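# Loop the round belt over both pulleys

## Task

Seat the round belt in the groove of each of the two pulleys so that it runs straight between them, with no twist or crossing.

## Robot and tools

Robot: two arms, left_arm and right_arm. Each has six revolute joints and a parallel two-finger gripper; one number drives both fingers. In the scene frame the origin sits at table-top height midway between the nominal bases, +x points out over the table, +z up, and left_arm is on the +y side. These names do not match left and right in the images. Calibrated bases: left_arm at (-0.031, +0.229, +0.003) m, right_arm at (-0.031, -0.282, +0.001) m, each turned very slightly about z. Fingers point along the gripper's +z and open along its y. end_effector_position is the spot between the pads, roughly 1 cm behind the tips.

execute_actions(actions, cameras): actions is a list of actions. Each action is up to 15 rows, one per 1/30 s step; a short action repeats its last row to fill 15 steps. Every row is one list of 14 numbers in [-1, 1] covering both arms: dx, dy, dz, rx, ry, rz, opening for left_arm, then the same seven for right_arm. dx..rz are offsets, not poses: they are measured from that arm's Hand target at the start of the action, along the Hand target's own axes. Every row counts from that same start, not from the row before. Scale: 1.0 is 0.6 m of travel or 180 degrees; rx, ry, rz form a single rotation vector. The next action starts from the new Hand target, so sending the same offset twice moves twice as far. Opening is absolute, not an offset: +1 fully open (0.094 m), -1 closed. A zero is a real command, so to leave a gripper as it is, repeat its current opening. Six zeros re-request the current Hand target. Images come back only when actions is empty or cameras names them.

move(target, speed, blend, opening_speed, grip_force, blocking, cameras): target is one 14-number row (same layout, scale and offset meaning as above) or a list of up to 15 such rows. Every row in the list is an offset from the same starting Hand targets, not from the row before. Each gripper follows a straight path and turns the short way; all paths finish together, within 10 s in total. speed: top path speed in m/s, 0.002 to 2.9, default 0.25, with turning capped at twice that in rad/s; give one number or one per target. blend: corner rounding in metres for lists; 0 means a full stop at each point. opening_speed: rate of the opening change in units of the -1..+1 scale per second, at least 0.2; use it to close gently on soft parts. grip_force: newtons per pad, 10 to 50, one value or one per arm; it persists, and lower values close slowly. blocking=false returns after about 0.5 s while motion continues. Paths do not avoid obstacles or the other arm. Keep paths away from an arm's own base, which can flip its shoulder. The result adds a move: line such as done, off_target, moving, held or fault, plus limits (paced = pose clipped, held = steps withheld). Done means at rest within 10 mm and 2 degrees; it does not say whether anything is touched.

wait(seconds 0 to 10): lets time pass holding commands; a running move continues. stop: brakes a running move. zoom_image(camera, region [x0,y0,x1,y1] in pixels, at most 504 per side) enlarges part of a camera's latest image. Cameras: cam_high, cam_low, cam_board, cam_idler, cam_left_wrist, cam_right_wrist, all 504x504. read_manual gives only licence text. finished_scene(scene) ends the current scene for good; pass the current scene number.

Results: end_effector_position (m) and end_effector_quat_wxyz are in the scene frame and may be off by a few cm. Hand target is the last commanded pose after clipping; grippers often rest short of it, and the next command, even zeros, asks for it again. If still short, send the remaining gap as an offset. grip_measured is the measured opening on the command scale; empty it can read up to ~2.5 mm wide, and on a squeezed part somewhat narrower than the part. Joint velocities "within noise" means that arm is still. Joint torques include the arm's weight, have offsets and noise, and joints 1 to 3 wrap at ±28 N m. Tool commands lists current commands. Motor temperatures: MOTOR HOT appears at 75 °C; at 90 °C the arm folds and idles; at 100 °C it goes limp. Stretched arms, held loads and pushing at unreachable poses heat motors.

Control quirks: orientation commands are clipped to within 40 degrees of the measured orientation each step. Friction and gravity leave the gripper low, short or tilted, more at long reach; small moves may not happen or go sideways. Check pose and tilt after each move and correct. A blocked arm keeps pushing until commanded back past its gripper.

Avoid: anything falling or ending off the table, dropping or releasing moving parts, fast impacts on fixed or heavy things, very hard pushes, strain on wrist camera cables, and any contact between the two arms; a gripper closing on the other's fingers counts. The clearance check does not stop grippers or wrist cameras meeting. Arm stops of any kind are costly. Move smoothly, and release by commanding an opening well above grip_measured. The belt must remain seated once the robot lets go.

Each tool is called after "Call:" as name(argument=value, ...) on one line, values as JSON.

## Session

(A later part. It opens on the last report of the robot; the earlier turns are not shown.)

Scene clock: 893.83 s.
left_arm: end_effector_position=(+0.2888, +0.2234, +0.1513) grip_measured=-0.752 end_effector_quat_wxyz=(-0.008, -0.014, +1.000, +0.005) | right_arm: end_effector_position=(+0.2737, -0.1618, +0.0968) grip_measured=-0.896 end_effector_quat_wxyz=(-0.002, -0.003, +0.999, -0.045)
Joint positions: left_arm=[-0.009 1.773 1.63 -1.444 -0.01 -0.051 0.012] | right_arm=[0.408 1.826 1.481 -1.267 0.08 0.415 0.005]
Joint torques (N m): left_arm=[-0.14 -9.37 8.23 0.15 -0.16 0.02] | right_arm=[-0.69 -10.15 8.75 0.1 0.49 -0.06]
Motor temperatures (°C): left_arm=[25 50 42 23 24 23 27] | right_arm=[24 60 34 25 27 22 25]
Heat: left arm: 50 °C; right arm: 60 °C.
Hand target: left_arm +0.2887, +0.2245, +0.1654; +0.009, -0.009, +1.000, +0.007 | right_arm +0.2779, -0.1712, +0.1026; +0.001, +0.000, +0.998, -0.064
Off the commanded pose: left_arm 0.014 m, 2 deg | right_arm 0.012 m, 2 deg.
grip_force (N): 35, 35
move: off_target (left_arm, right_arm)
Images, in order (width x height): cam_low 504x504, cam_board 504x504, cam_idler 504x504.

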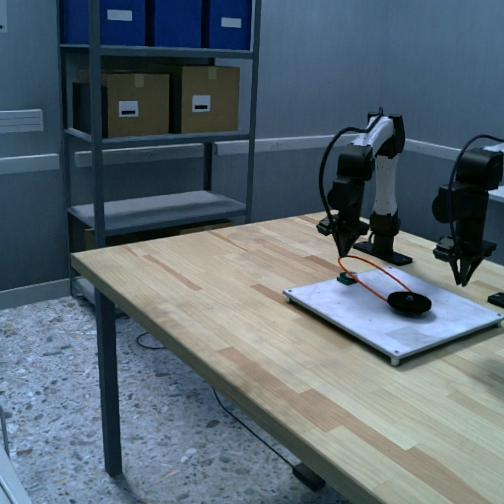

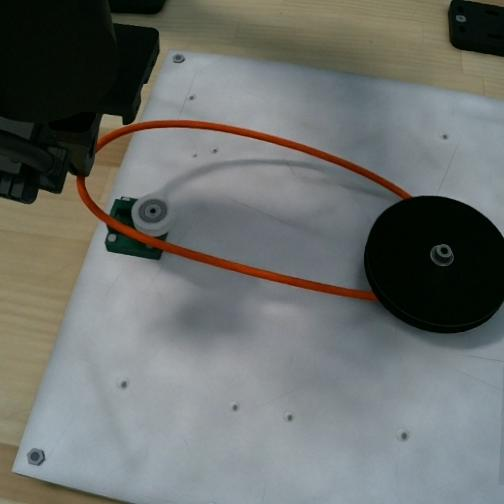

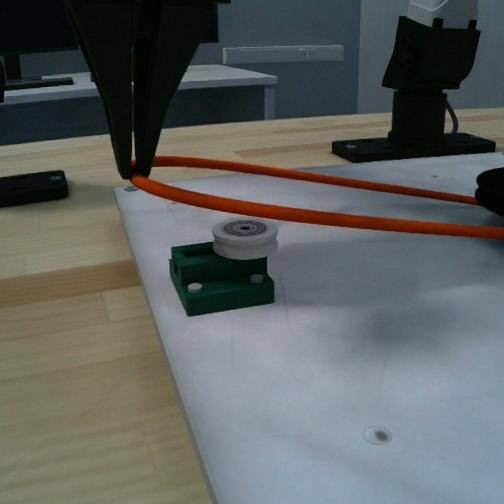

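Call:
move(target=[0,0,0,0,0,0,-0.75, -0.008,0,0.04,0,0,0,-1], speed=0.06, cameras=["cam_board","cam_idler"])

Call:
zoom_image(camera="cam_idler", region=[90, 130, 340, 330])

Scene clock: 908.37 s.
left_arm: end_effector_position=(+0.2888, +0.2234, +0.1513) grip_measured=-0.752 end_effector_quat_wxyz=(-0.008, -0.014, +1.000, +0.005) | right_arm: end_effector_position=(+0.2809, -0.1632, +0.0819) grip_measured=-0.896 end_effector_quat_wxyz=(+0.000, -0.004, +0.999, -0.045)
Joint positions: left_arm=[-0.009 1.773 1.63 -1.444 -0.01 -0.051 0.012] | right_arm=[0.396 1.852 1.455 -1.21 0.083 0.401 0.005]
Joint torques (N m): left_arm=[-0.2 -9.43 8.27 0.16 -0.14 0.02] | right_arm=[-1.01 -10.63 5.01 0.32 0.49 -0.09]
Motor temperatures (°C): left_arm=[25 50 42 23 24 23 27] | right_arm=[24 56 36 25 27 22 25]
Heat: left arm: 50 °C; right arm: 56 °C.
Hand target: left_arm +0.2887, +0.2245, +0.1654; +0.009, -0.009, +1.000, +0.007 | right_arm +0.2828, -0.1743, +0.0788; +0.001, +0.000, +0.998, -0.064
Off the commanded pose: left_arm 0.014 m, 2 deg | right_arm 0.012 m, 2 deg.
grip_force (N): 35, 35
move: off_target (left_arm, right_arm)
Images, in order (width x height): cam_board 504x504, cam_idler 504x504.

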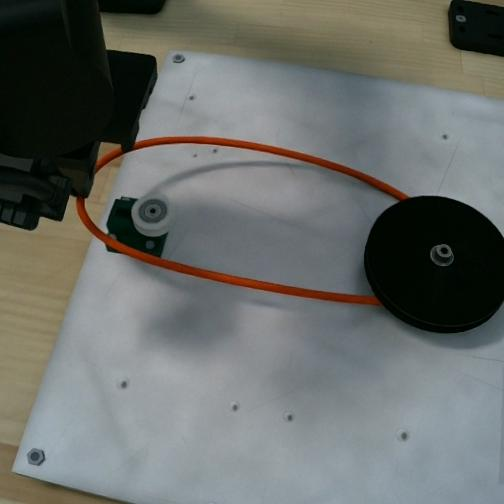

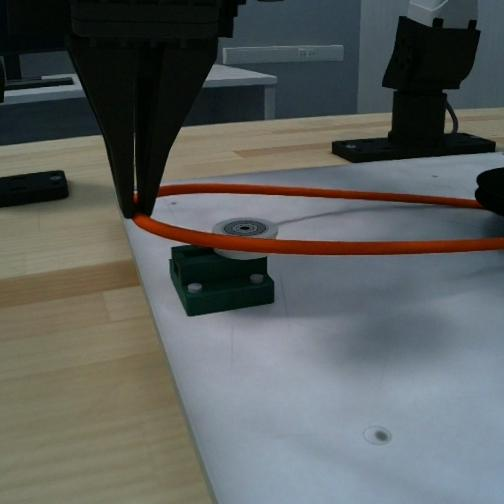

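Scaled by 2.016 from the camera's 504x504 image, which has a finer 720x720 frame.

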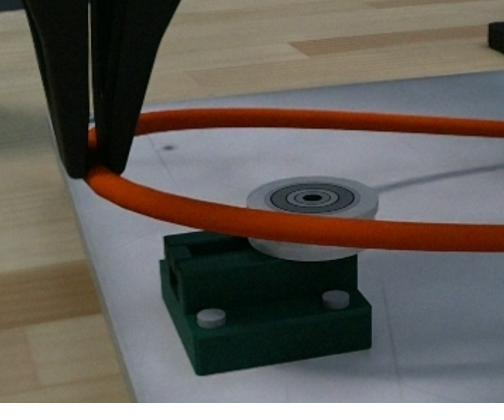

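Call:
move(target=[0,0,0,0,0,0,-0.75, 0,0,0.032,0,0,0,-1], speed=0.05, cameras=["cam_board","cam_idler","cam_right_wrist"])

Call:
zoom_image(camera="cam_idler", region=[90, 130, 340, 330])

Call:
zoom_image(camera="cam_board", region=[40, 100, 240, 300])

Scene clock: 916.47 s.
left_arm: end_effector_position=(+0.2888, +0.2234, +0.1513) grip_measured=-0.752 end_effector_quat_wxyz=(-0.008, -0.014, +1.000, +0.005) | right_arm: end_effector_position=(+0.2815, -0.1652, +0.0634) grip_measured=-0.896 end_effector_quat_wxyz=(+0.001, -0.004, +0.999, -0.044)
Joint positions: left_arm=[-0.009 1.773 1.63 -1.444 -0.01 -0.051 0.012] | right_arm=[0.39 1.862 1.394 -1.135 0.083 0.394 0.005]
Joint torques (N m): left_arm=[-0.14 -9.4 8.25 0.16 -0.15 0.01] | right_arm=[-1.03 -10.29 5 0.37 0.41 -0.12]
Motor temperatures (°C): left_arm=[25 50 43 23 24 23 26] | right_arm=[24 57 35 25 27 22 25]
Heat: left arm: 50 °C; right arm: 57 °C.
Hand target: left_arm +0.2887, +0.2245, +0.1654; +0.009, -0.009, +1.000, +0.007 | right_arm +0.2829, -0.1767, +0.0597; +0.001, +0.000, +0.998, -0.064
Off the commanded pose: left_arm 0.014 m, 2 deg | right_arm 0.012 m, 2 deg.
grip_force (N): 35, 35
move: off_target (left_arm, right_arm)
Images, in order (width x height): cam_board 504x504, cam_idler 504x504, cam_right_wrist 504x504.

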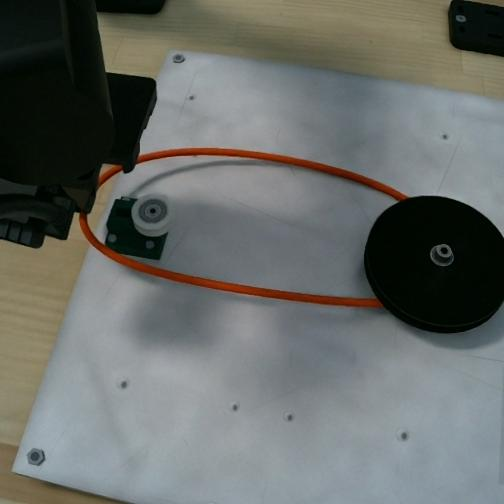

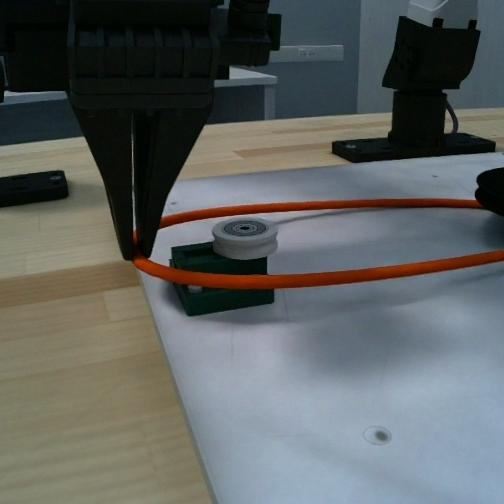

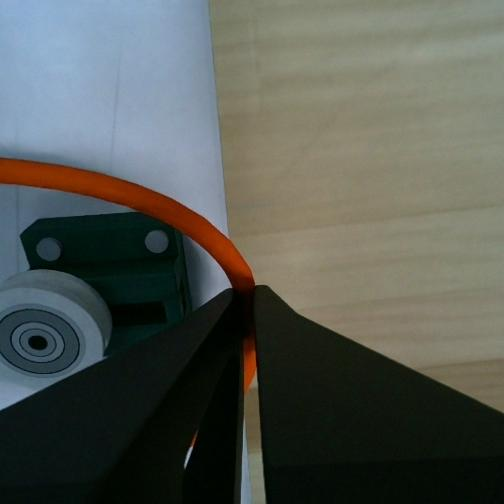

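Scaled by 2.016 from the camera's 504x504 image, which has a finer 720x720 frame.

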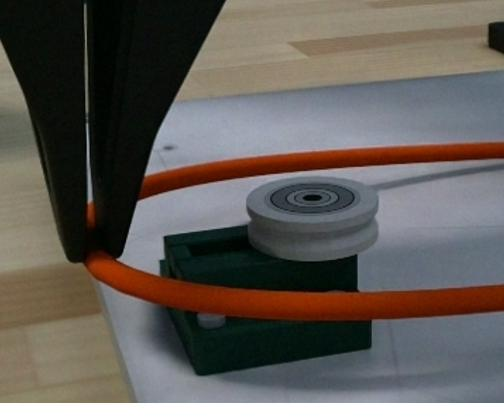

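Scaled by 2.520 from the camera's 504x504 image, which has a finer 720x720 frame.

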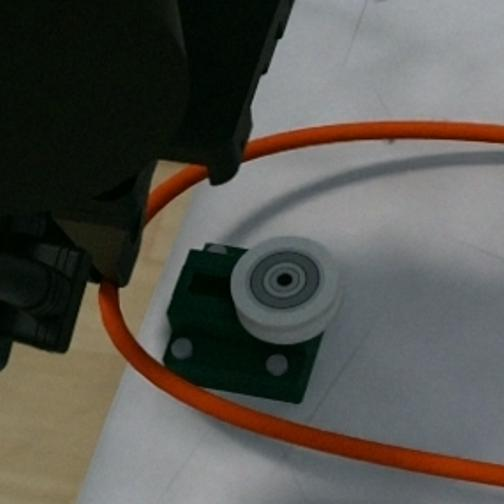

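Call:
move(target=[0,0,0,0,0,0,-0.75, 0.003,0.062,0,-0.02,0,0,-1], speed=0.05, cameras=["cam_board","cam_idler","cam_right_wrist"])

Call:
zoom_image(camera="cam_idler", region=[90, 130, 340, 330])

Call:
zoom_image(camera="cam_board", region=[40, 100, 240, 300])

Scene clock: 940.80 s.
left_arm: end_effector_position=(+0.2888, +0.2234, +0.1513) grip_measured=-0.752 end_effector_quat_wxyz=(-0.008, -0.014, +1.000, +0.005) | right_arm: end_effector_position=(+0.2774, -0.1521, +0.0560) grip_measured=-0.897 end_effector_quat_wxyz=(-0.003, +0.003, +0.999, -0.047)
Joint positions: left_arm=[-0.009 1.773 1.63 -1.444 -0.01 -0.051 0.012] | right_arm=[0.431 1.885 1.394 -1.126 0.083 0.45 0.005]
Joint torques (N m): left_arm=[-0.14 -9.44 8.24 0.16 -0.18 0.01] | right_arm=[1.63 -9.8 7.45 0.45 -0.23 0.03]
Motor temperatures (°C): left_arm=[25 51 43 23 24 23 26] | right_arm=[24 55 34 25 27 22 25]
Heat: left arm: 51 °C; right arm: 55 °C.
Hand target: left_arm +0.2887, +0.2245, +0.1654; +0.009, -0.009, +1.000, +0.007 | right_arm +0.2812, -0.1399, +0.0551; +0.001, +0.000, +0.999, -0.033
Off the commanded pose: left_arm 0.014 m, 2 deg | right_arm 0.013 m, 2 deg.
grip_force (N): 35, 35
move: off_target (left_arm, right_arm)
Images, in order (width x height): cam_board 504x504, cam_idler 504x504, cam_right_wrist 504x504.

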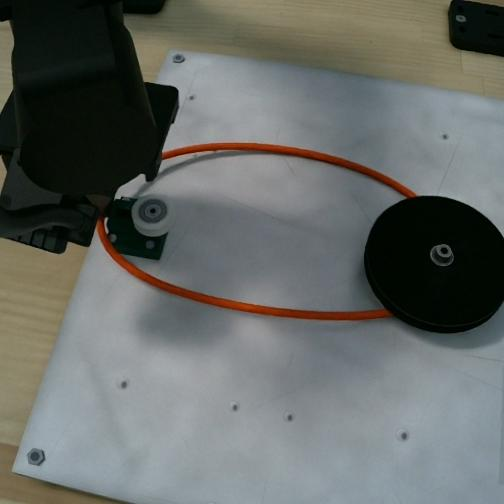

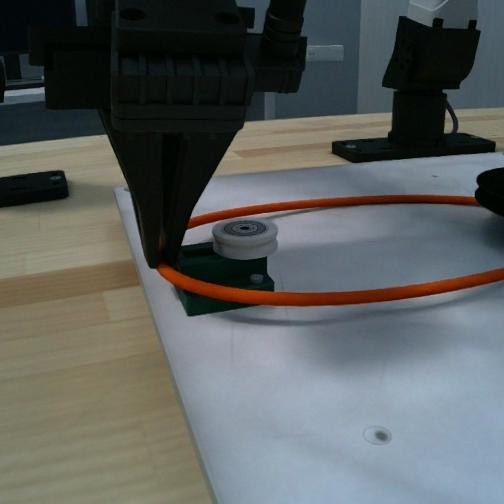

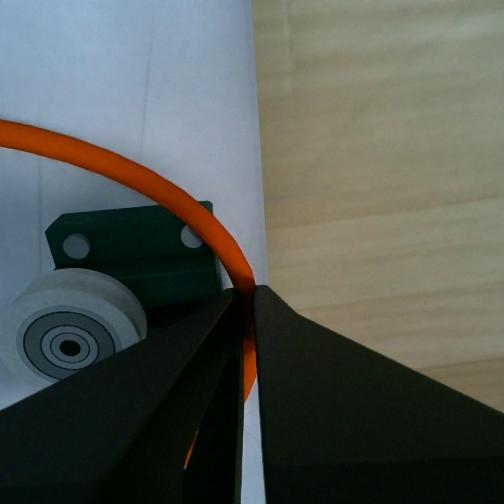

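Scaled by 2.016 from the camera's 504x504 image, which has a finer 720x720 frame.

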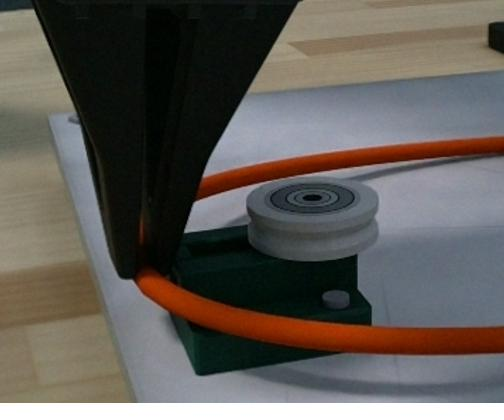

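Scaled by 2.520 from the camera's 504x504 image, which has a finer 720x720 frame.

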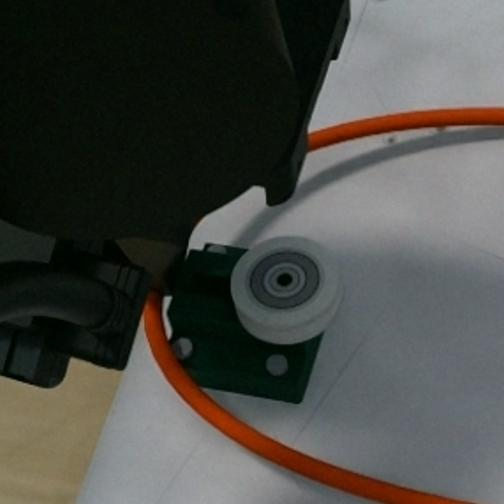

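Call:
move(target=[[0,0,0,0,0,0,-0.75, 0,-0.035,0,0,0,0,-1],[0,0,0,0,0,0,-0.75, 0,-0.03,-0.025,0.0,0,0,-1],[0,0,0,0,0,0,-0.75, 0.003,0.005,-0.025,0.0,0,0,-1]], speed=0.05, cameras=["cam_board","cam_idler","cam_right_wrist"])

Call:
zoom_image(camera="cam_idler", region=[90, 130, 340, 330])

Scene clock: 955.33 s.
left_arm: end_effector_position=(+0.2888, +0.2234, +0.1513) grip_measured=-0.752 end_effector_quat_wxyz=(-0.008, -0.014, +1.000, +0.005) | right_arm: end_effector_position=(+0.2746, -0.1492, +0.0618) grip_measured=-0.897 end_effector_quat_wxyz=(-0.008, +0.005, +0.999, -0.050)
Joint positions: left_arm=[-0.009 1.773 1.63 -1.444 -0.01 -0.051 0.012] | right_arm=[0.443 1.885 1.416 -1.16 0.083 0.465 0.005]
Joint torques (N m): left_arm=[-0.17 -9.42 8.18 0.16 -0.15 0] | right_arm=[1.76 -11.15 9.26 0.24 -0.19 -0.02]
Motor temperatures (°C): left_arm=[25 51 44 23 24 23 26] | right_arm=[24 56 34 25 27 22 25]
Heat: left arm: 51 °C; right arm: 56 °C.
Hand target: left_arm +0.2887, +0.2245, +0.1654; +0.009, -0.009, +1.000, +0.007 | right_arm +0.2793, -0.1358, +0.0698; +0.001, +0.000, +0.999, -0.032
Off the commanded pose: left_arm 0.014 m, 2 deg | right_arm 0.016 m, 2 deg.
grip_force (N): 35, 35
move: off_target (left_arm, right_arm)
Images, in order (width x height): cam_board 504x504, cam_idler 504x504, cam_right_wrist 504x504.

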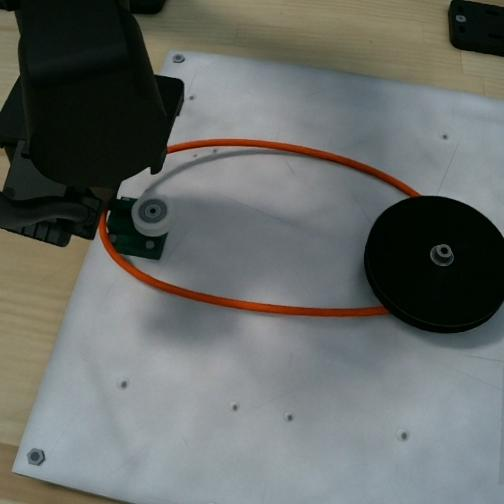

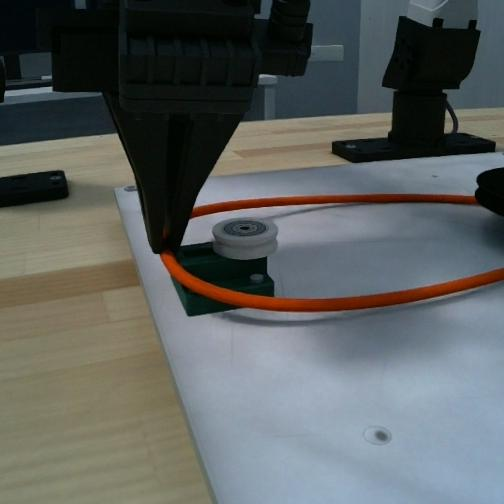

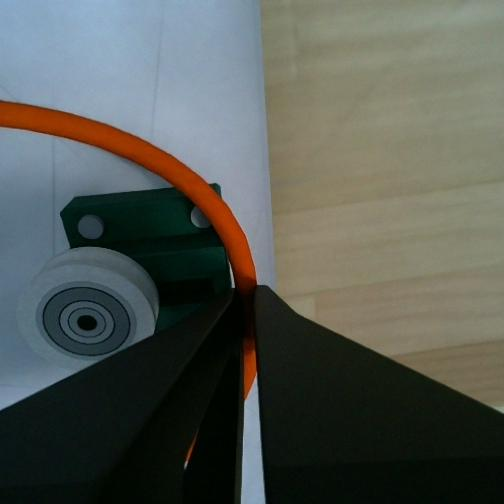

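Scaled by 2.016 from the camera's 504x504 image, which has a finer 720x720 frame.

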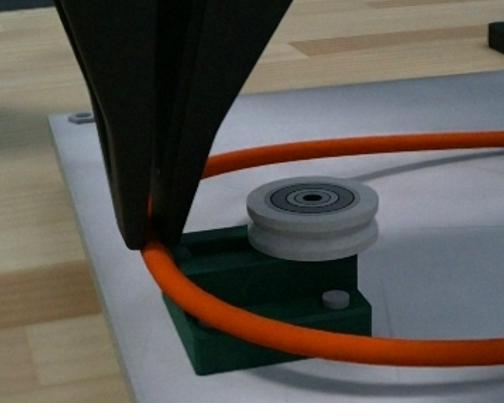

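Call:
move(target=[[0,0,0,0,0,0,-0.75, 0,0,-0.006,0.0,0,0,-1],[0,0,0,0,0,0,-0.75, -0.005,0.015,-0.006,0.01,0,0,-1]], speed=0.05, cameras=["cam_idler","cam_right_wrist"])

Call:
zoom_image(camera="cam_idler", region=[90, 130, 340, 330])

Scene clock: 971.13 s.
left_arm: end_effector_position=(+0.2888, +0.2234, +0.1513) grip_measured=-0.752 end_effector_quat_wxyz=(-0.008, -0.014, +1.000, +0.005) | right_arm: end_effector_position=(+0.2780, -0.1309, +0.0695) grip_measured=-0.898 end_effector_quat_wxyz=(-0.004, -0.001, +0.999, -0.048)
Joint positions: left_arm=[-0.009 1.773 1.63 -1.444 -0.01 -0.051 0.012] | right_arm=[0.485 1.915 1.489 -1.197 0.08 0.496 0.005]
Joint torques (N m): left_arm=[-0.17 -9.48 8.17 0.14 -0.14 0.03] | right_arm=[0.79 -10.65 8.54 0.26 0.08 0.02]
Motor temperatures (°C): left_arm=[25 52 44 23 24 23 26] | right_arm=[24 57 35 25 27 22 25]
Heat: left arm: 52 °C; right arm: 57 °C.
Hand target: left_arm +0.2887, +0.2245, +0.1654; +0.009, -0.009, +1.000, +0.007 | right_arm +0.2822, -0.1266, +0.0727; +0.001, +0.000, +0.999, -0.048
Off the commanded pose: left_arm 0.014 m, 2 deg | right_arm 0.007 m, 1 deg.
grip_force (N): 35, 35
move: off_target (left_arm)
Images, in order (width x height): cam_idler 504x504, cam_right_wrist 504x504.

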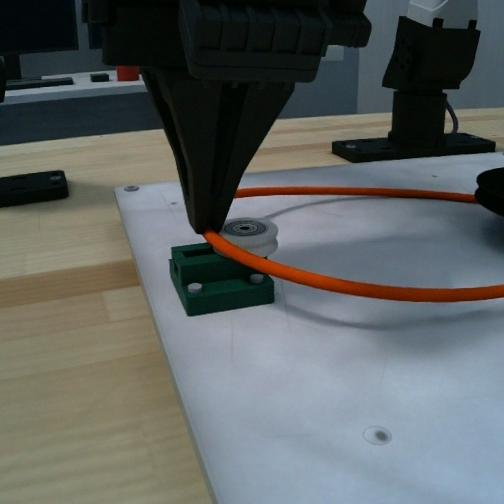

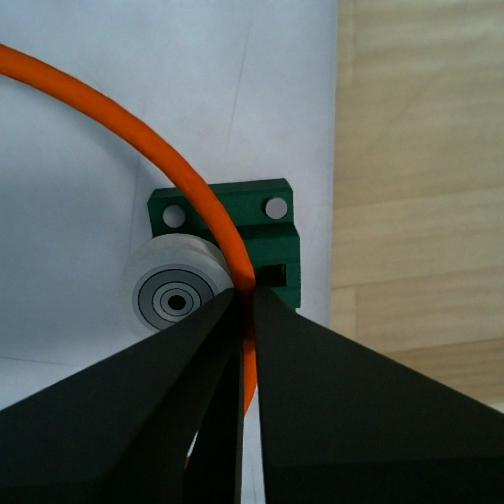

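Scaled by 2.016 from the camera's 504x504 image, which has a finer 720x720 frame.

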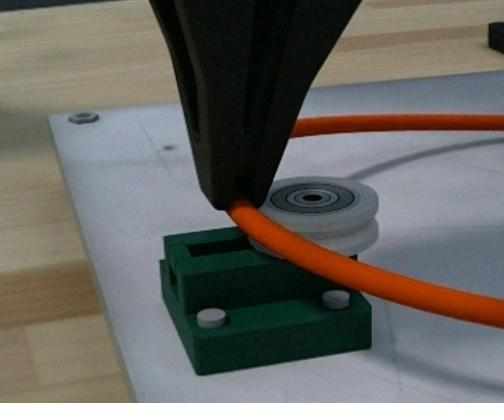

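Call:
move(target=[0,0,0,0,0,0,-0.75, 0,0.0,0.024,0.0,0,0,-1], speed=0.03, cameras=["cam_idler","cam_right_wrist","cam_board"])

Call:
zoom_image(camera="cam_idler", region=[90, 130, 340, 330])

Scene clock: 978.97 s.
left_arm: end_effector_position=(+0.2888, +0.2234, +0.1513) grip_measured=-0.752 end_effector_quat_wxyz=(-0.008, -0.014, +1.000, +0.005) | right_arm: end_effector_position=(+0.2802, -0.1304, +0.0691) grip_measured=-0.898 end_effector_quat_wxyz=(+0.000, +0.000, +0.999, -0.047)
Joint positions: left_arm=[-0.009 1.773 1.63 -1.444 -0.01 -0.051 0.012] | right_arm=[0.485 1.915 1.488 -1.188 0.084 0.497 0.005]
Joint torques (N m): left_arm=[-0.16 -9.43 8.23 0.15 -0.15 0.02] | right_arm=[0.31 -9.84 4.36 0.68 0.06 0.03]
Motor temperatures (°C): left_arm=[25 52 44 23 24 23 26] | right_arm=[24 55 35 25 27 22 25]
Heat: left arm: 52 °C; right arm: 55 °C.
Hand target: left_arm +0.2887, +0.2245, +0.1654; +0.009, -0.009, +1.000, +0.007 | right_arm +0.2824, -0.1280, +0.0585; +0.001, +0.000, +0.999, -0.048
Off the commanded pose: left_arm 0.014 m, 2 deg | right_arm 0.011 m, 0 deg.
grip_force (N): 35, 35
move: off_target (left_arm, right_arm)
Images, in order (width x height): cam_board 504x504, cam_idler 504x504, cam_right_wrist 504x504.

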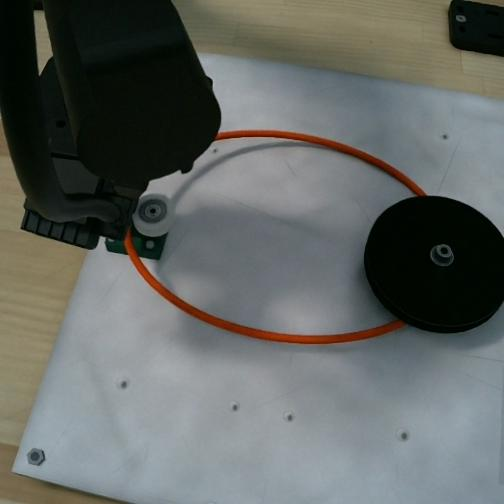

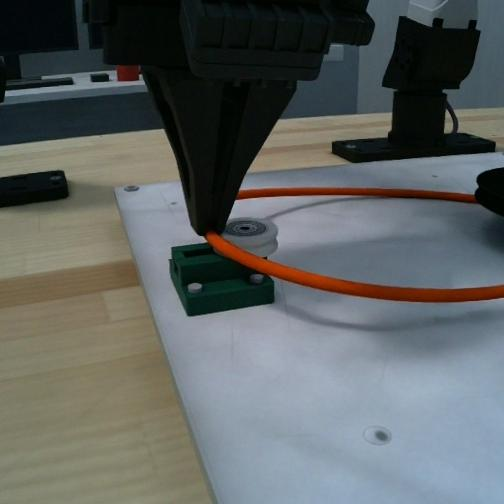

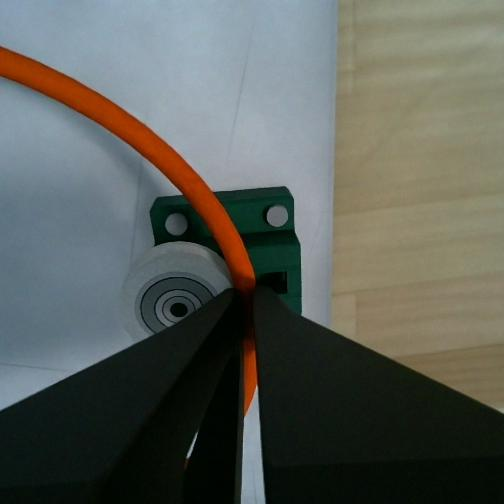

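Scaled by 2.016 from the camera's 504x504 image, which has a finer 720x720 frame.

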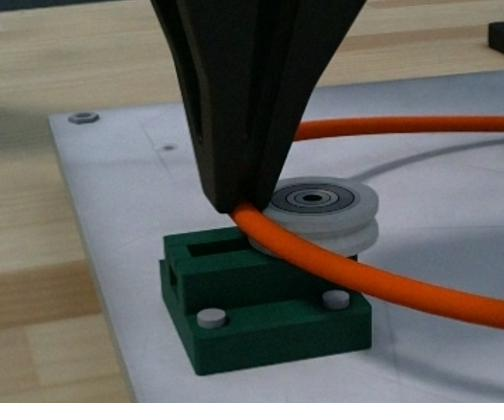

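Call:
move(target=[[0,0,0,0,0,0,-0.75, 0,-0.02,-0.005,0.0,0,0,-1],[0,0,0,0,0,0,-0.75, 0,-0.02,0.004,0.0,0,0,-1]], speed=0.03, cameras=["cam_idler","cam_right_wrist","cam_board"])

Call:
zoom_image(camera="cam_idler", region=[90, 130, 340, 330])

Scene clock: 988.00 s.
left_arm: end_effector_position=(+0.2888, +0.2234, +0.1513) grip_measured=-0.752 end_effector_quat_wxyz=(-0.008, -0.014, +1.000, +0.005) | right_arm: end_effector_position=(+0.2845, -0.1331, +0.0685) grip_measured=-0.898 end_effector_quat_wxyz=(+0.010, -0.003, +0.999, -0.041)
Joint positions: left_arm=[-0.009 1.773 1.63 -1.444 -0.01 -0.051 0.012] | right_arm=[0.471 1.902 1.468 -1.156 0.082 0.477 0.005]
Joint torques (N m): left_arm=[-0.17 -9.44 8.25 0.14 -0.14 0.02] | right_arm=[-0.57 -10.4 2.99 0.55 0.07 -0.11]
Heat: left arm: 52 °C; right arm: 54 °C.
Hand target: left_arm +0.2887, +0.2245, +0.1654; +0.009, -0.009, +1.000, +0.007 | right_arm +0.2823, -0.1402, +0.0573; +0.001, +0.000, +0.999, -0.048
Off the commanded pose: left_arm 0.014 m, 2 deg | right_arm 0.013 m, 1 deg.
grip_force (N): 35, 35
move: off_target (left_arm, right_arm)
Images, in order (width x height): cam_board 504x504, cam_idler 504x504, cam_right_wrist 504x504.

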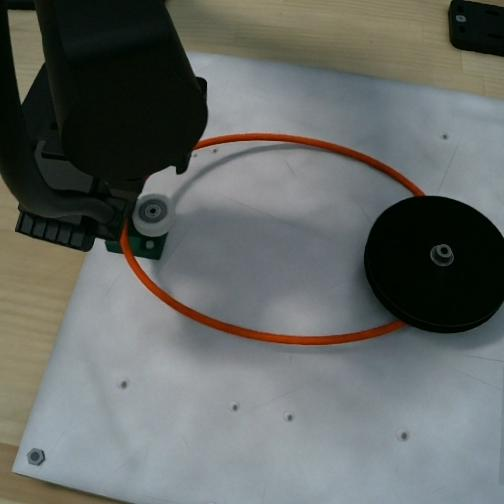

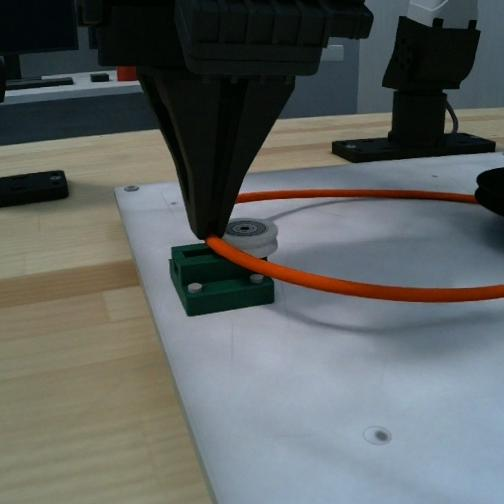

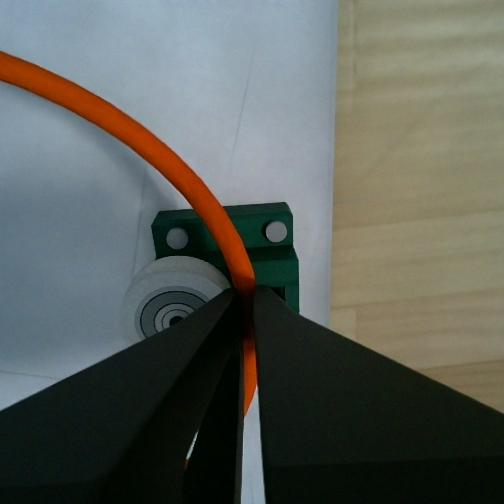

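Scaled by 2.016 from the camera's 504x504 image, which has a finer 720x720 frame.

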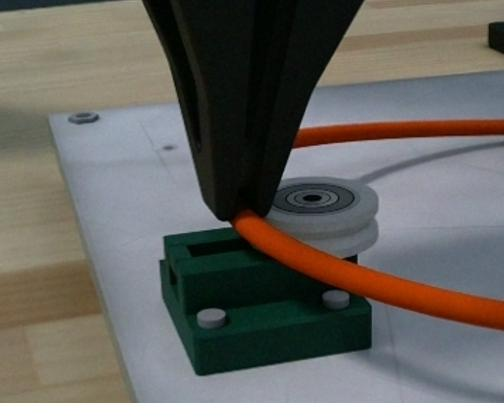

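Call:
move(target=[[0,0,0,0,0,0,-0.75, 0.008,-0.03,-0.03,0.0,0,0,-1],[0,0,0,0,0,0,-0.75, 0.008,-0.015,0.004,0.0,0,0,-1]], speed=0.05, cameras=["cam_idler","cam_right_wrist","cam_board"])

Call:
zoom_image(camera="cam_idler", region=[90, 130, 340, 330])

Scene clock: 995.63 s.
left_arm: end_effector_position=(+0.2888, +0.2234, +0.1513) grip_measured=-0.752 end_effector_quat_wxyz=(-0.008, -0.014, +1.000, +0.005) | right_arm: end_effector_position=(+0.2763, -0.1509, +0.0599) grip_measured=-0.898 end_effector_quat_wxyz=(-0.008, -0.002, +0.999, -0.049)
Joint positions: left_arm=[-0.009 1.773 1.63 -1.444 -0.01 -0.051 0.012] | right_arm=[0.435 1.888 1.413 -1.152 0.081 0.445 0.005]
Joint torques (N m): left_arm=[-0.2 -9.42 8.25 0.15 -0.15 0.01] | right_arm=[0.65 -11.63 3.77 0.66 0.12 0.07]
Motor temperatures (°C): left_arm=[25 52 44 23 24 23 26] | right_arm=[24 55 35 25 27 22 25]
Heat: left arm: 52 °C; right arm: 55 °C.
Hand target: left_arm +0.2887, +0.2245, +0.1654; +0.009, -0.009, +1.000, +0.007 | right_arm +0.2775, -0.1494, +0.0557; +0.001, +0.000, +0.999, -0.048
Off the commanded pose: left_arm 0.014 m, 2 deg | right_arm 0.005 m, 1 deg.
grip_force (N): 35, 35
move: off_target (left_arm)
Images, in order (width x height): cam_board 504x504, cam_idler 504x504, cam_right_wrist 504x504.

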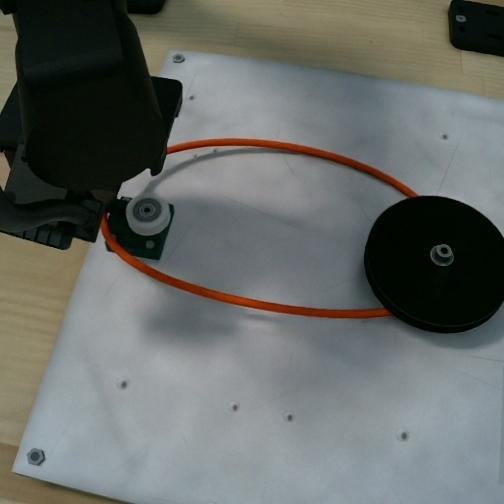

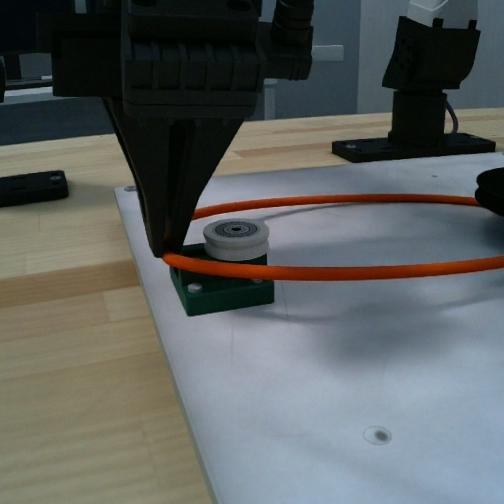

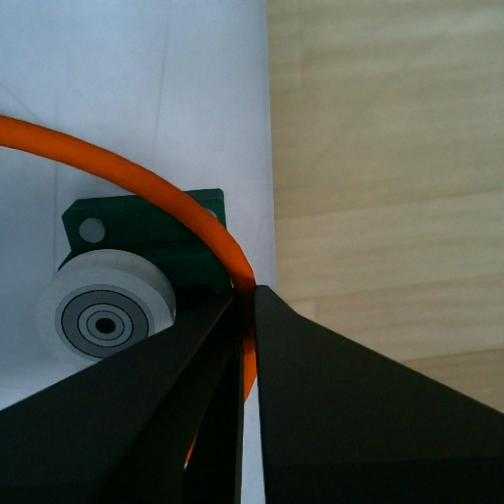

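Scaled by 2.016 from the camera's 504x504 image, which has a finer 720x720 frame.

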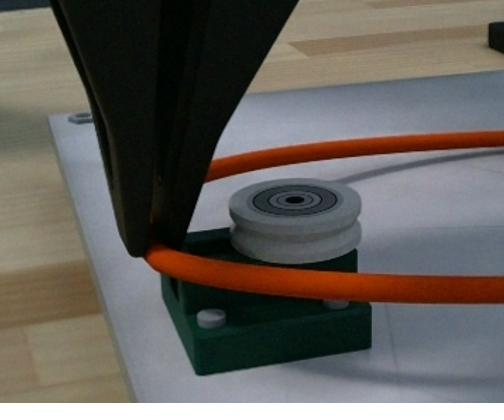

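Call:
move(target=[[0,0,0,0,0,0,-0.75, 0,-0.01,-0.016,0.0,0,0,-1],[0,0,0,0,0,0,-0.75, -0.002,0.025,-0.016,0.0,0,0,-1]], speed=0.03, cameras=["cam_idler","cam_right_wrist","cam_board"])

Call:
zoom_image(camera="cam_idler", region=[90, 130, 340, 330])

Scene clock: 1022.93 s.
left_arm: end_effector_position=(+0.2888, +0.2234, +0.1513) grip_measured=-0.752 end_effector_quat_wxyz=(-0.008, -0.014, +1.000, +0.005) | right_arm: end_effector_position=(+0.2750, -0.1394, +0.0624) grip_measured=-0.898 end_effector_quat_wxyz=(+0.000, -0.002, +0.999, -0.054)
Joint positions: left_arm=[-0.009 1.773 1.63 -1.444 -0.01 -0.051 0.012] | right_arm=[0.474 1.894 1.431 -1.159 0.095 0.484 0.005]
Joint torques (N m): left_arm=[-0.14 -9.44 8.24 0.15 -0.15 0.02] | right_arm=[0.62 -9.94 8.35 0.28 -0.04 0.03]
Heat: left arm: 53 °C; right arm: 53 °C.
Hand target: left_arm +0.2887, +0.2245, +0.1654; +0.009, -0.009, +1.000, +0.007 | right_arm +0.2787, -0.1334, +0.0638; +0.001, +0.000, +0.999, -0.048
Off the commanded pose: left_arm 0.014 m, 2 deg | right_arm 0.007 m, 1 deg.
grip_force (N): 35, 35
move: off_target (left_arm)
Images, in order (width x height): cam_board 504x504, cam_idler 504x504, cam_right_wrist 504x504.

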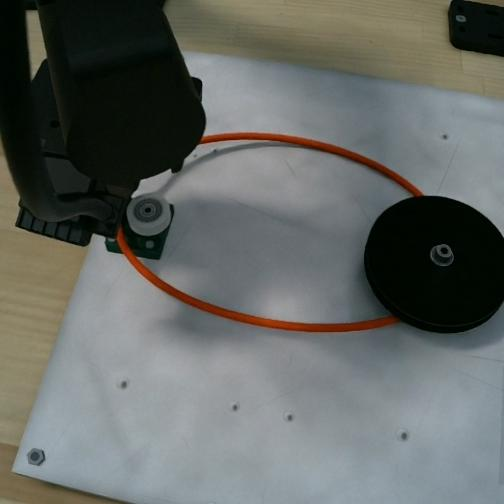

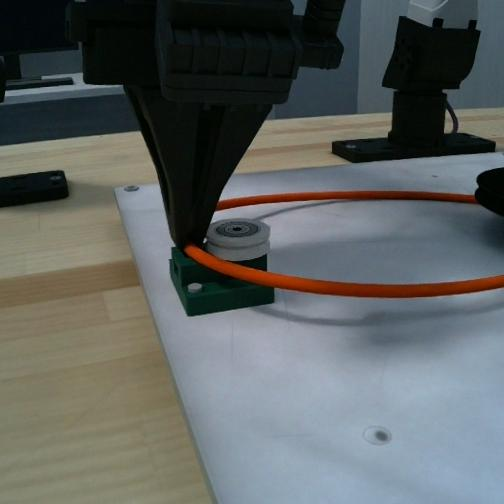

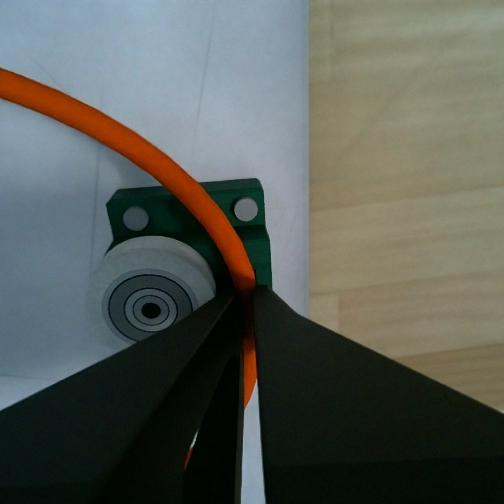

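Scaled by 2.016 from the camera's 504x504 image, which has a finer 720x720 frame.

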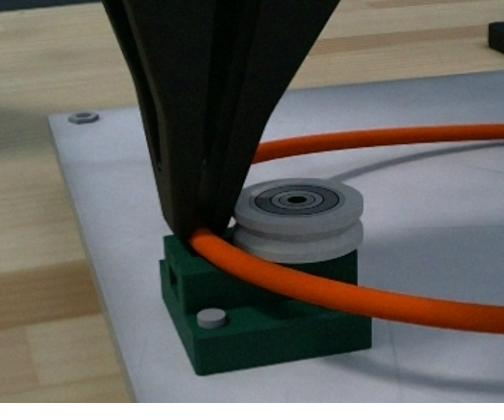

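Call:
move(target=[0,0,0,0,0,0,-0.75, -0.003,0.012,-0.008,-0.0,0,0,-1], speed=0.03, cameras=["cam_idler","cam_right_wrist","cam_board"])

Call:
zoom_image(camera="cam_idler", region=[140, 180, 290, 330])

Scene clock: 1037.30 s.
left_arm: end_effector_position=(+0.2888, +0.2234, +0.1513) grip_measured=-0.752 end_effector_quat_wxyz=(-0.008, -0.014, +1.000, +0.005) | right_arm: end_effector_position=(+0.2752, -0.1347, +0.0638) grip_measured=-0.898 end_effector_quat_wxyz=(-0.006, +0.000, +0.998, -0.058)
Joint positions: left_arm=[-0.009 1.773 1.63 -1.444 -0.01 -0.051 0.012] | right_arm=[0.486 1.915 1.464 -1.186 0.095 0.501 0.005]
Joint torques (N m): left_arm=[-0.18 -9.43 8.25 0.15 -0.15 0.02] | right_arm=[0.99 -10.63 8.83 0.29 -0.04 0.04]
Heat: left arm: 53 °C; right arm: 52 °C.
Hand target: left_arm +0.2887, +0.2245, +0.1654; +0.009, -0.009, +1.000, +0.007 | right_arm +0.2805, -0.1258, +0.0680; +0.001, +0.000, +0.999, -0.048
Off the commanded pose: left_arm 0.014 m, 2 deg | right_arm 0.011 m, 1 deg.
grip_force (N): 35, 35
move: off_target (left_arm, right_arm)
Images, in order (width x height): cam_board 504x504, cam_idler 504x504, cam_right_wrist 504x504.

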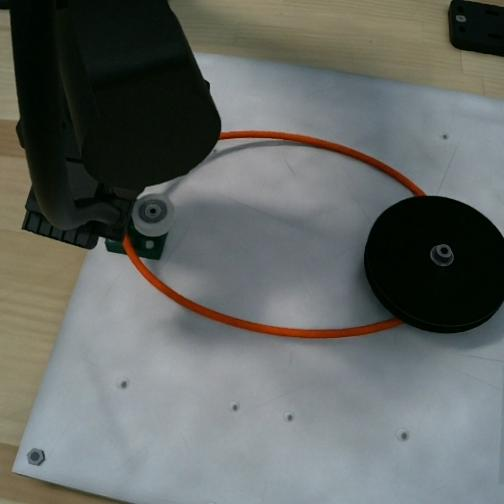

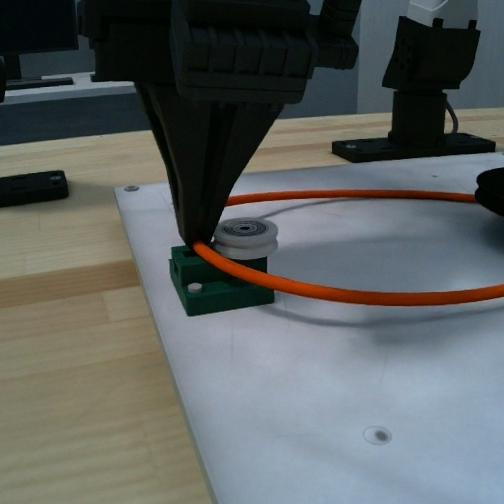

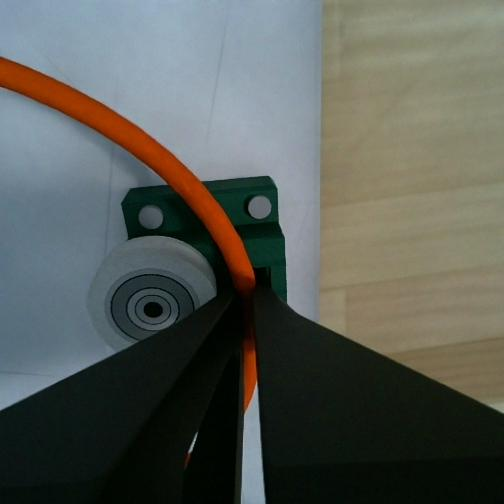

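Scaled by 3.360 from the camera's 504x504 image, which has a finer 720x720 frame.

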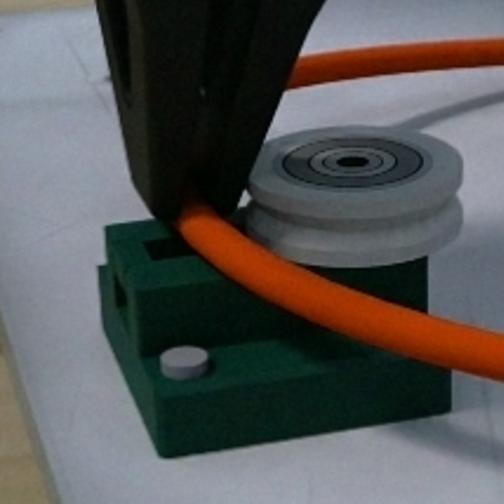

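Call:
move(target=[0,0,0,0,0,0,-0.75, 0,0.0,0,0,0,0,-0.78], speed=0.03, opening_speed=0.3, cameras=["cam_idler","cam_right_wrist","cam_board"])

Call:
zoom_image(camera="cam_idler", region=[140, 180, 290, 330])

Scene clock: 1048.63 s.
left_arm: end_effector_position=(+0.2888, +0.2234, +0.1513) grip_measured=-0.752 end_effector_quat_wxyz=(-0.008, -0.014, +1.000, +0.005) | right_arm: end_effector_position=(+0.2725, -0.1366, +0.0640) grip_measured=-0.782 end_effector_quat_wxyz=(-0.012, +0.001, +0.998, -0.062)
Joint positions: left_arm=[-0.009 1.773 1.63 -1.444 -0.01 -0.051 0.012] | right_arm=[0.486 1.916 1.464 -1.199 0.097 0.503 0.01]
Joint torques (N m): left_arm=[-0.17 -9.48 8.28 0.15 -0.13 0.04] | right_arm=[1.18 -10.77 8.65 0.35 -0.06 0.02]
Heat: left arm: 53 °C; right arm: 52 °C.
Hand target: left_arm +0.2887, +0.2245, +0.1654; +0.009, -0.009, +1.000, +0.007 | right_arm +0.2805, -0.1259, +0.0679; +0.001, +0.000, +0.999, -0.048
Off the commanded pose: left_arm 0.014 m, 2 deg | right_arm 0.014 m, 2 deg.
grip_force (N): 35, 35
move: off_target (left_arm, right_arm)
Images, in order (width x height): cam_board 504x504, cam_idler 504x504, cam_right_wrist 504x504.

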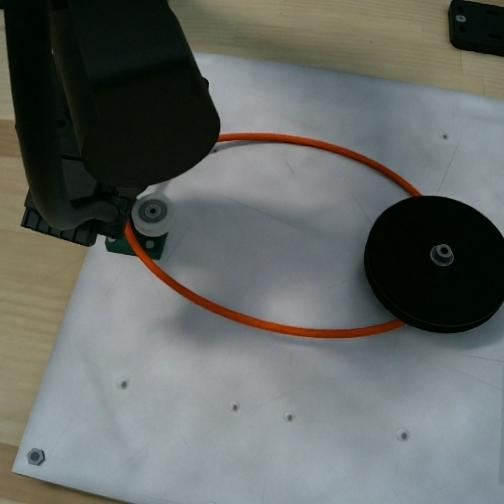

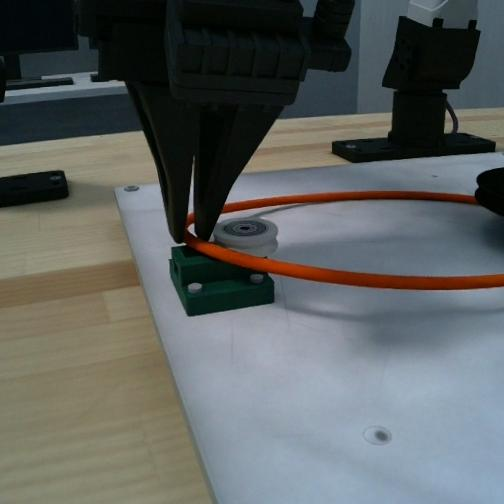

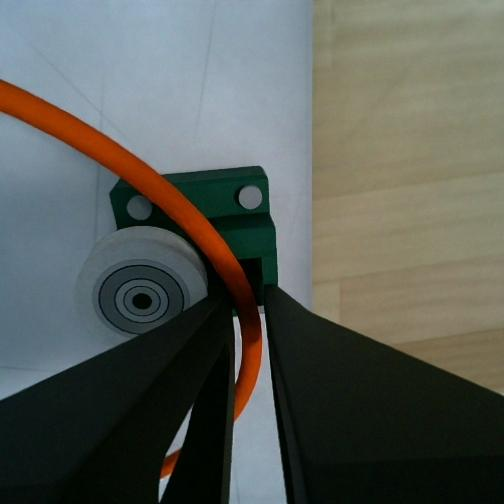

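Scaled by 3.360 from the camera's 504x504 image, which has a finer 720x720 frame.

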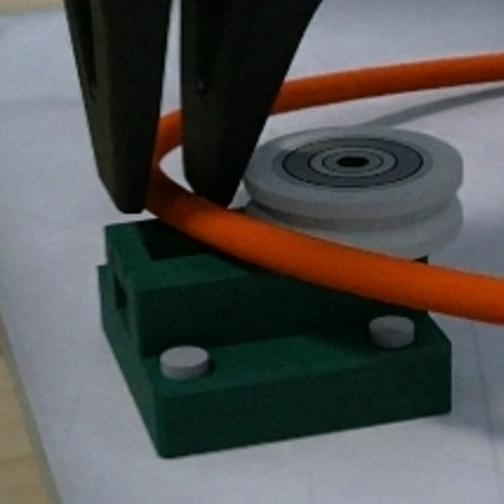

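Call:
move(target=[[0,0,0,0,0,0,-0.75, 0,-0.004,-0.03,0,0,0,-0.75],[0,0,0,0,0,0,-0.75, 0,-0.004,-0.12,0,0,0,-0.75]], speed=0.1, cameras=["cam_idler","cam_right_wrist","cam_board"])

Call:
zoom_image(camera="cam_idler", region=[140, 180, 290, 330])

Scene clock: 1058.20 s.
left_arm: end_effector_position=(+0.2888, +0.2234, +0.1513) grip_measured=-0.752 end_effector_quat_wxyz=(-0.008, -0.014, +1.000, +0.005) | right_arm: end_effector_position=(+0.2790, -0.1262, +0.1347) grip_measured=-0.752 end_effector_quat_wxyz=(-0.002, -0.001, +0.999, -0.055)
Joint positions: left_arm=[-0.009 1.773 1.63 -1.444 -0.01 -0.051 0.012] | right_arm=[0.502 1.916 1.748 -1.461 0.093 0.513 0.012]
Joint torques (N m): left_arm=[-0.2 -9.42 8.28 0.15 -0.15 0] | right_arm=[0.8 -11.34 8.5 0.22 -0.03 0.03]
Heat: left arm: 54 °C; right arm: 52 °C.
Hand target: left_arm +0.2887, +0.2245, +0.1654; +0.009, -0.009, +1.000, +0.007 | right_arm +0.2804, -0.1213, +0.1397; +0.001, +0.000, +0.999, -0.048
Off the commanded pose: left_arm 0.014 m, 2 deg | right_arm 0.007 m, 1 deg.
grip_force (N): 35, 35
move: off_target (left_arm)
Images, in order (width x height): cam_board 504x504, cam_idler 504x504, cam_right_wrist 504x504.

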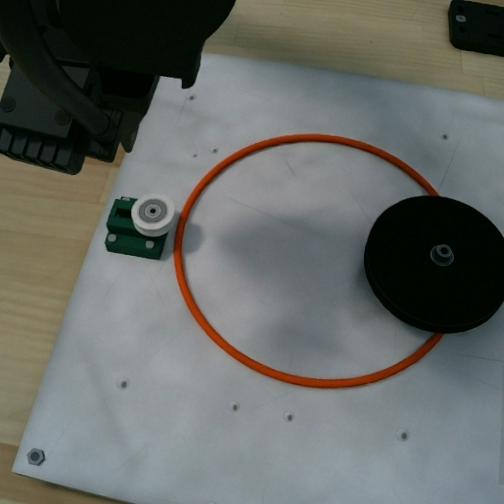

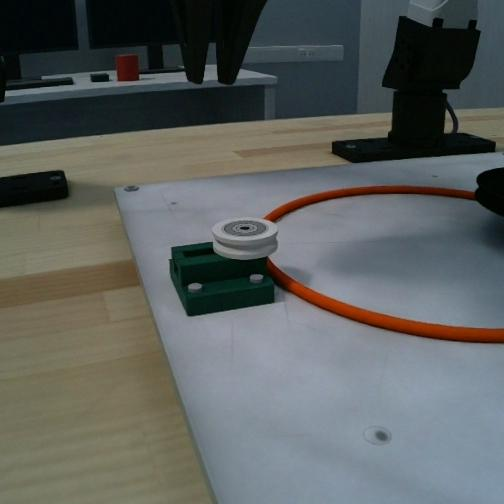

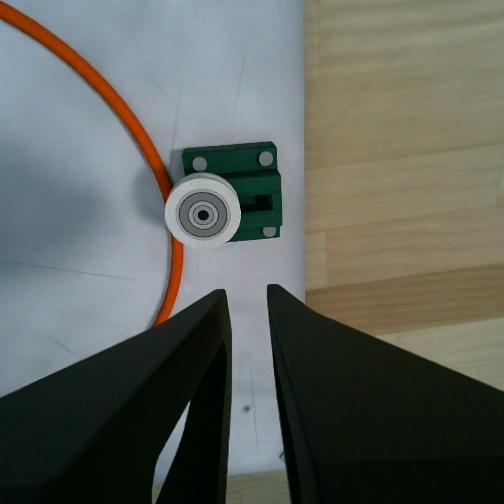

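Scaled by 3.360 from the camera's 504x504 image, which has a finer 720x720 frame.

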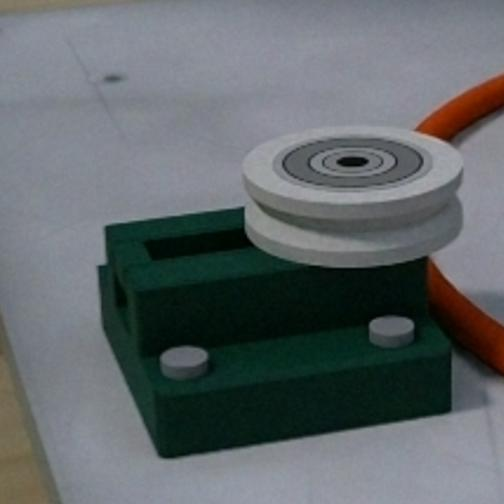

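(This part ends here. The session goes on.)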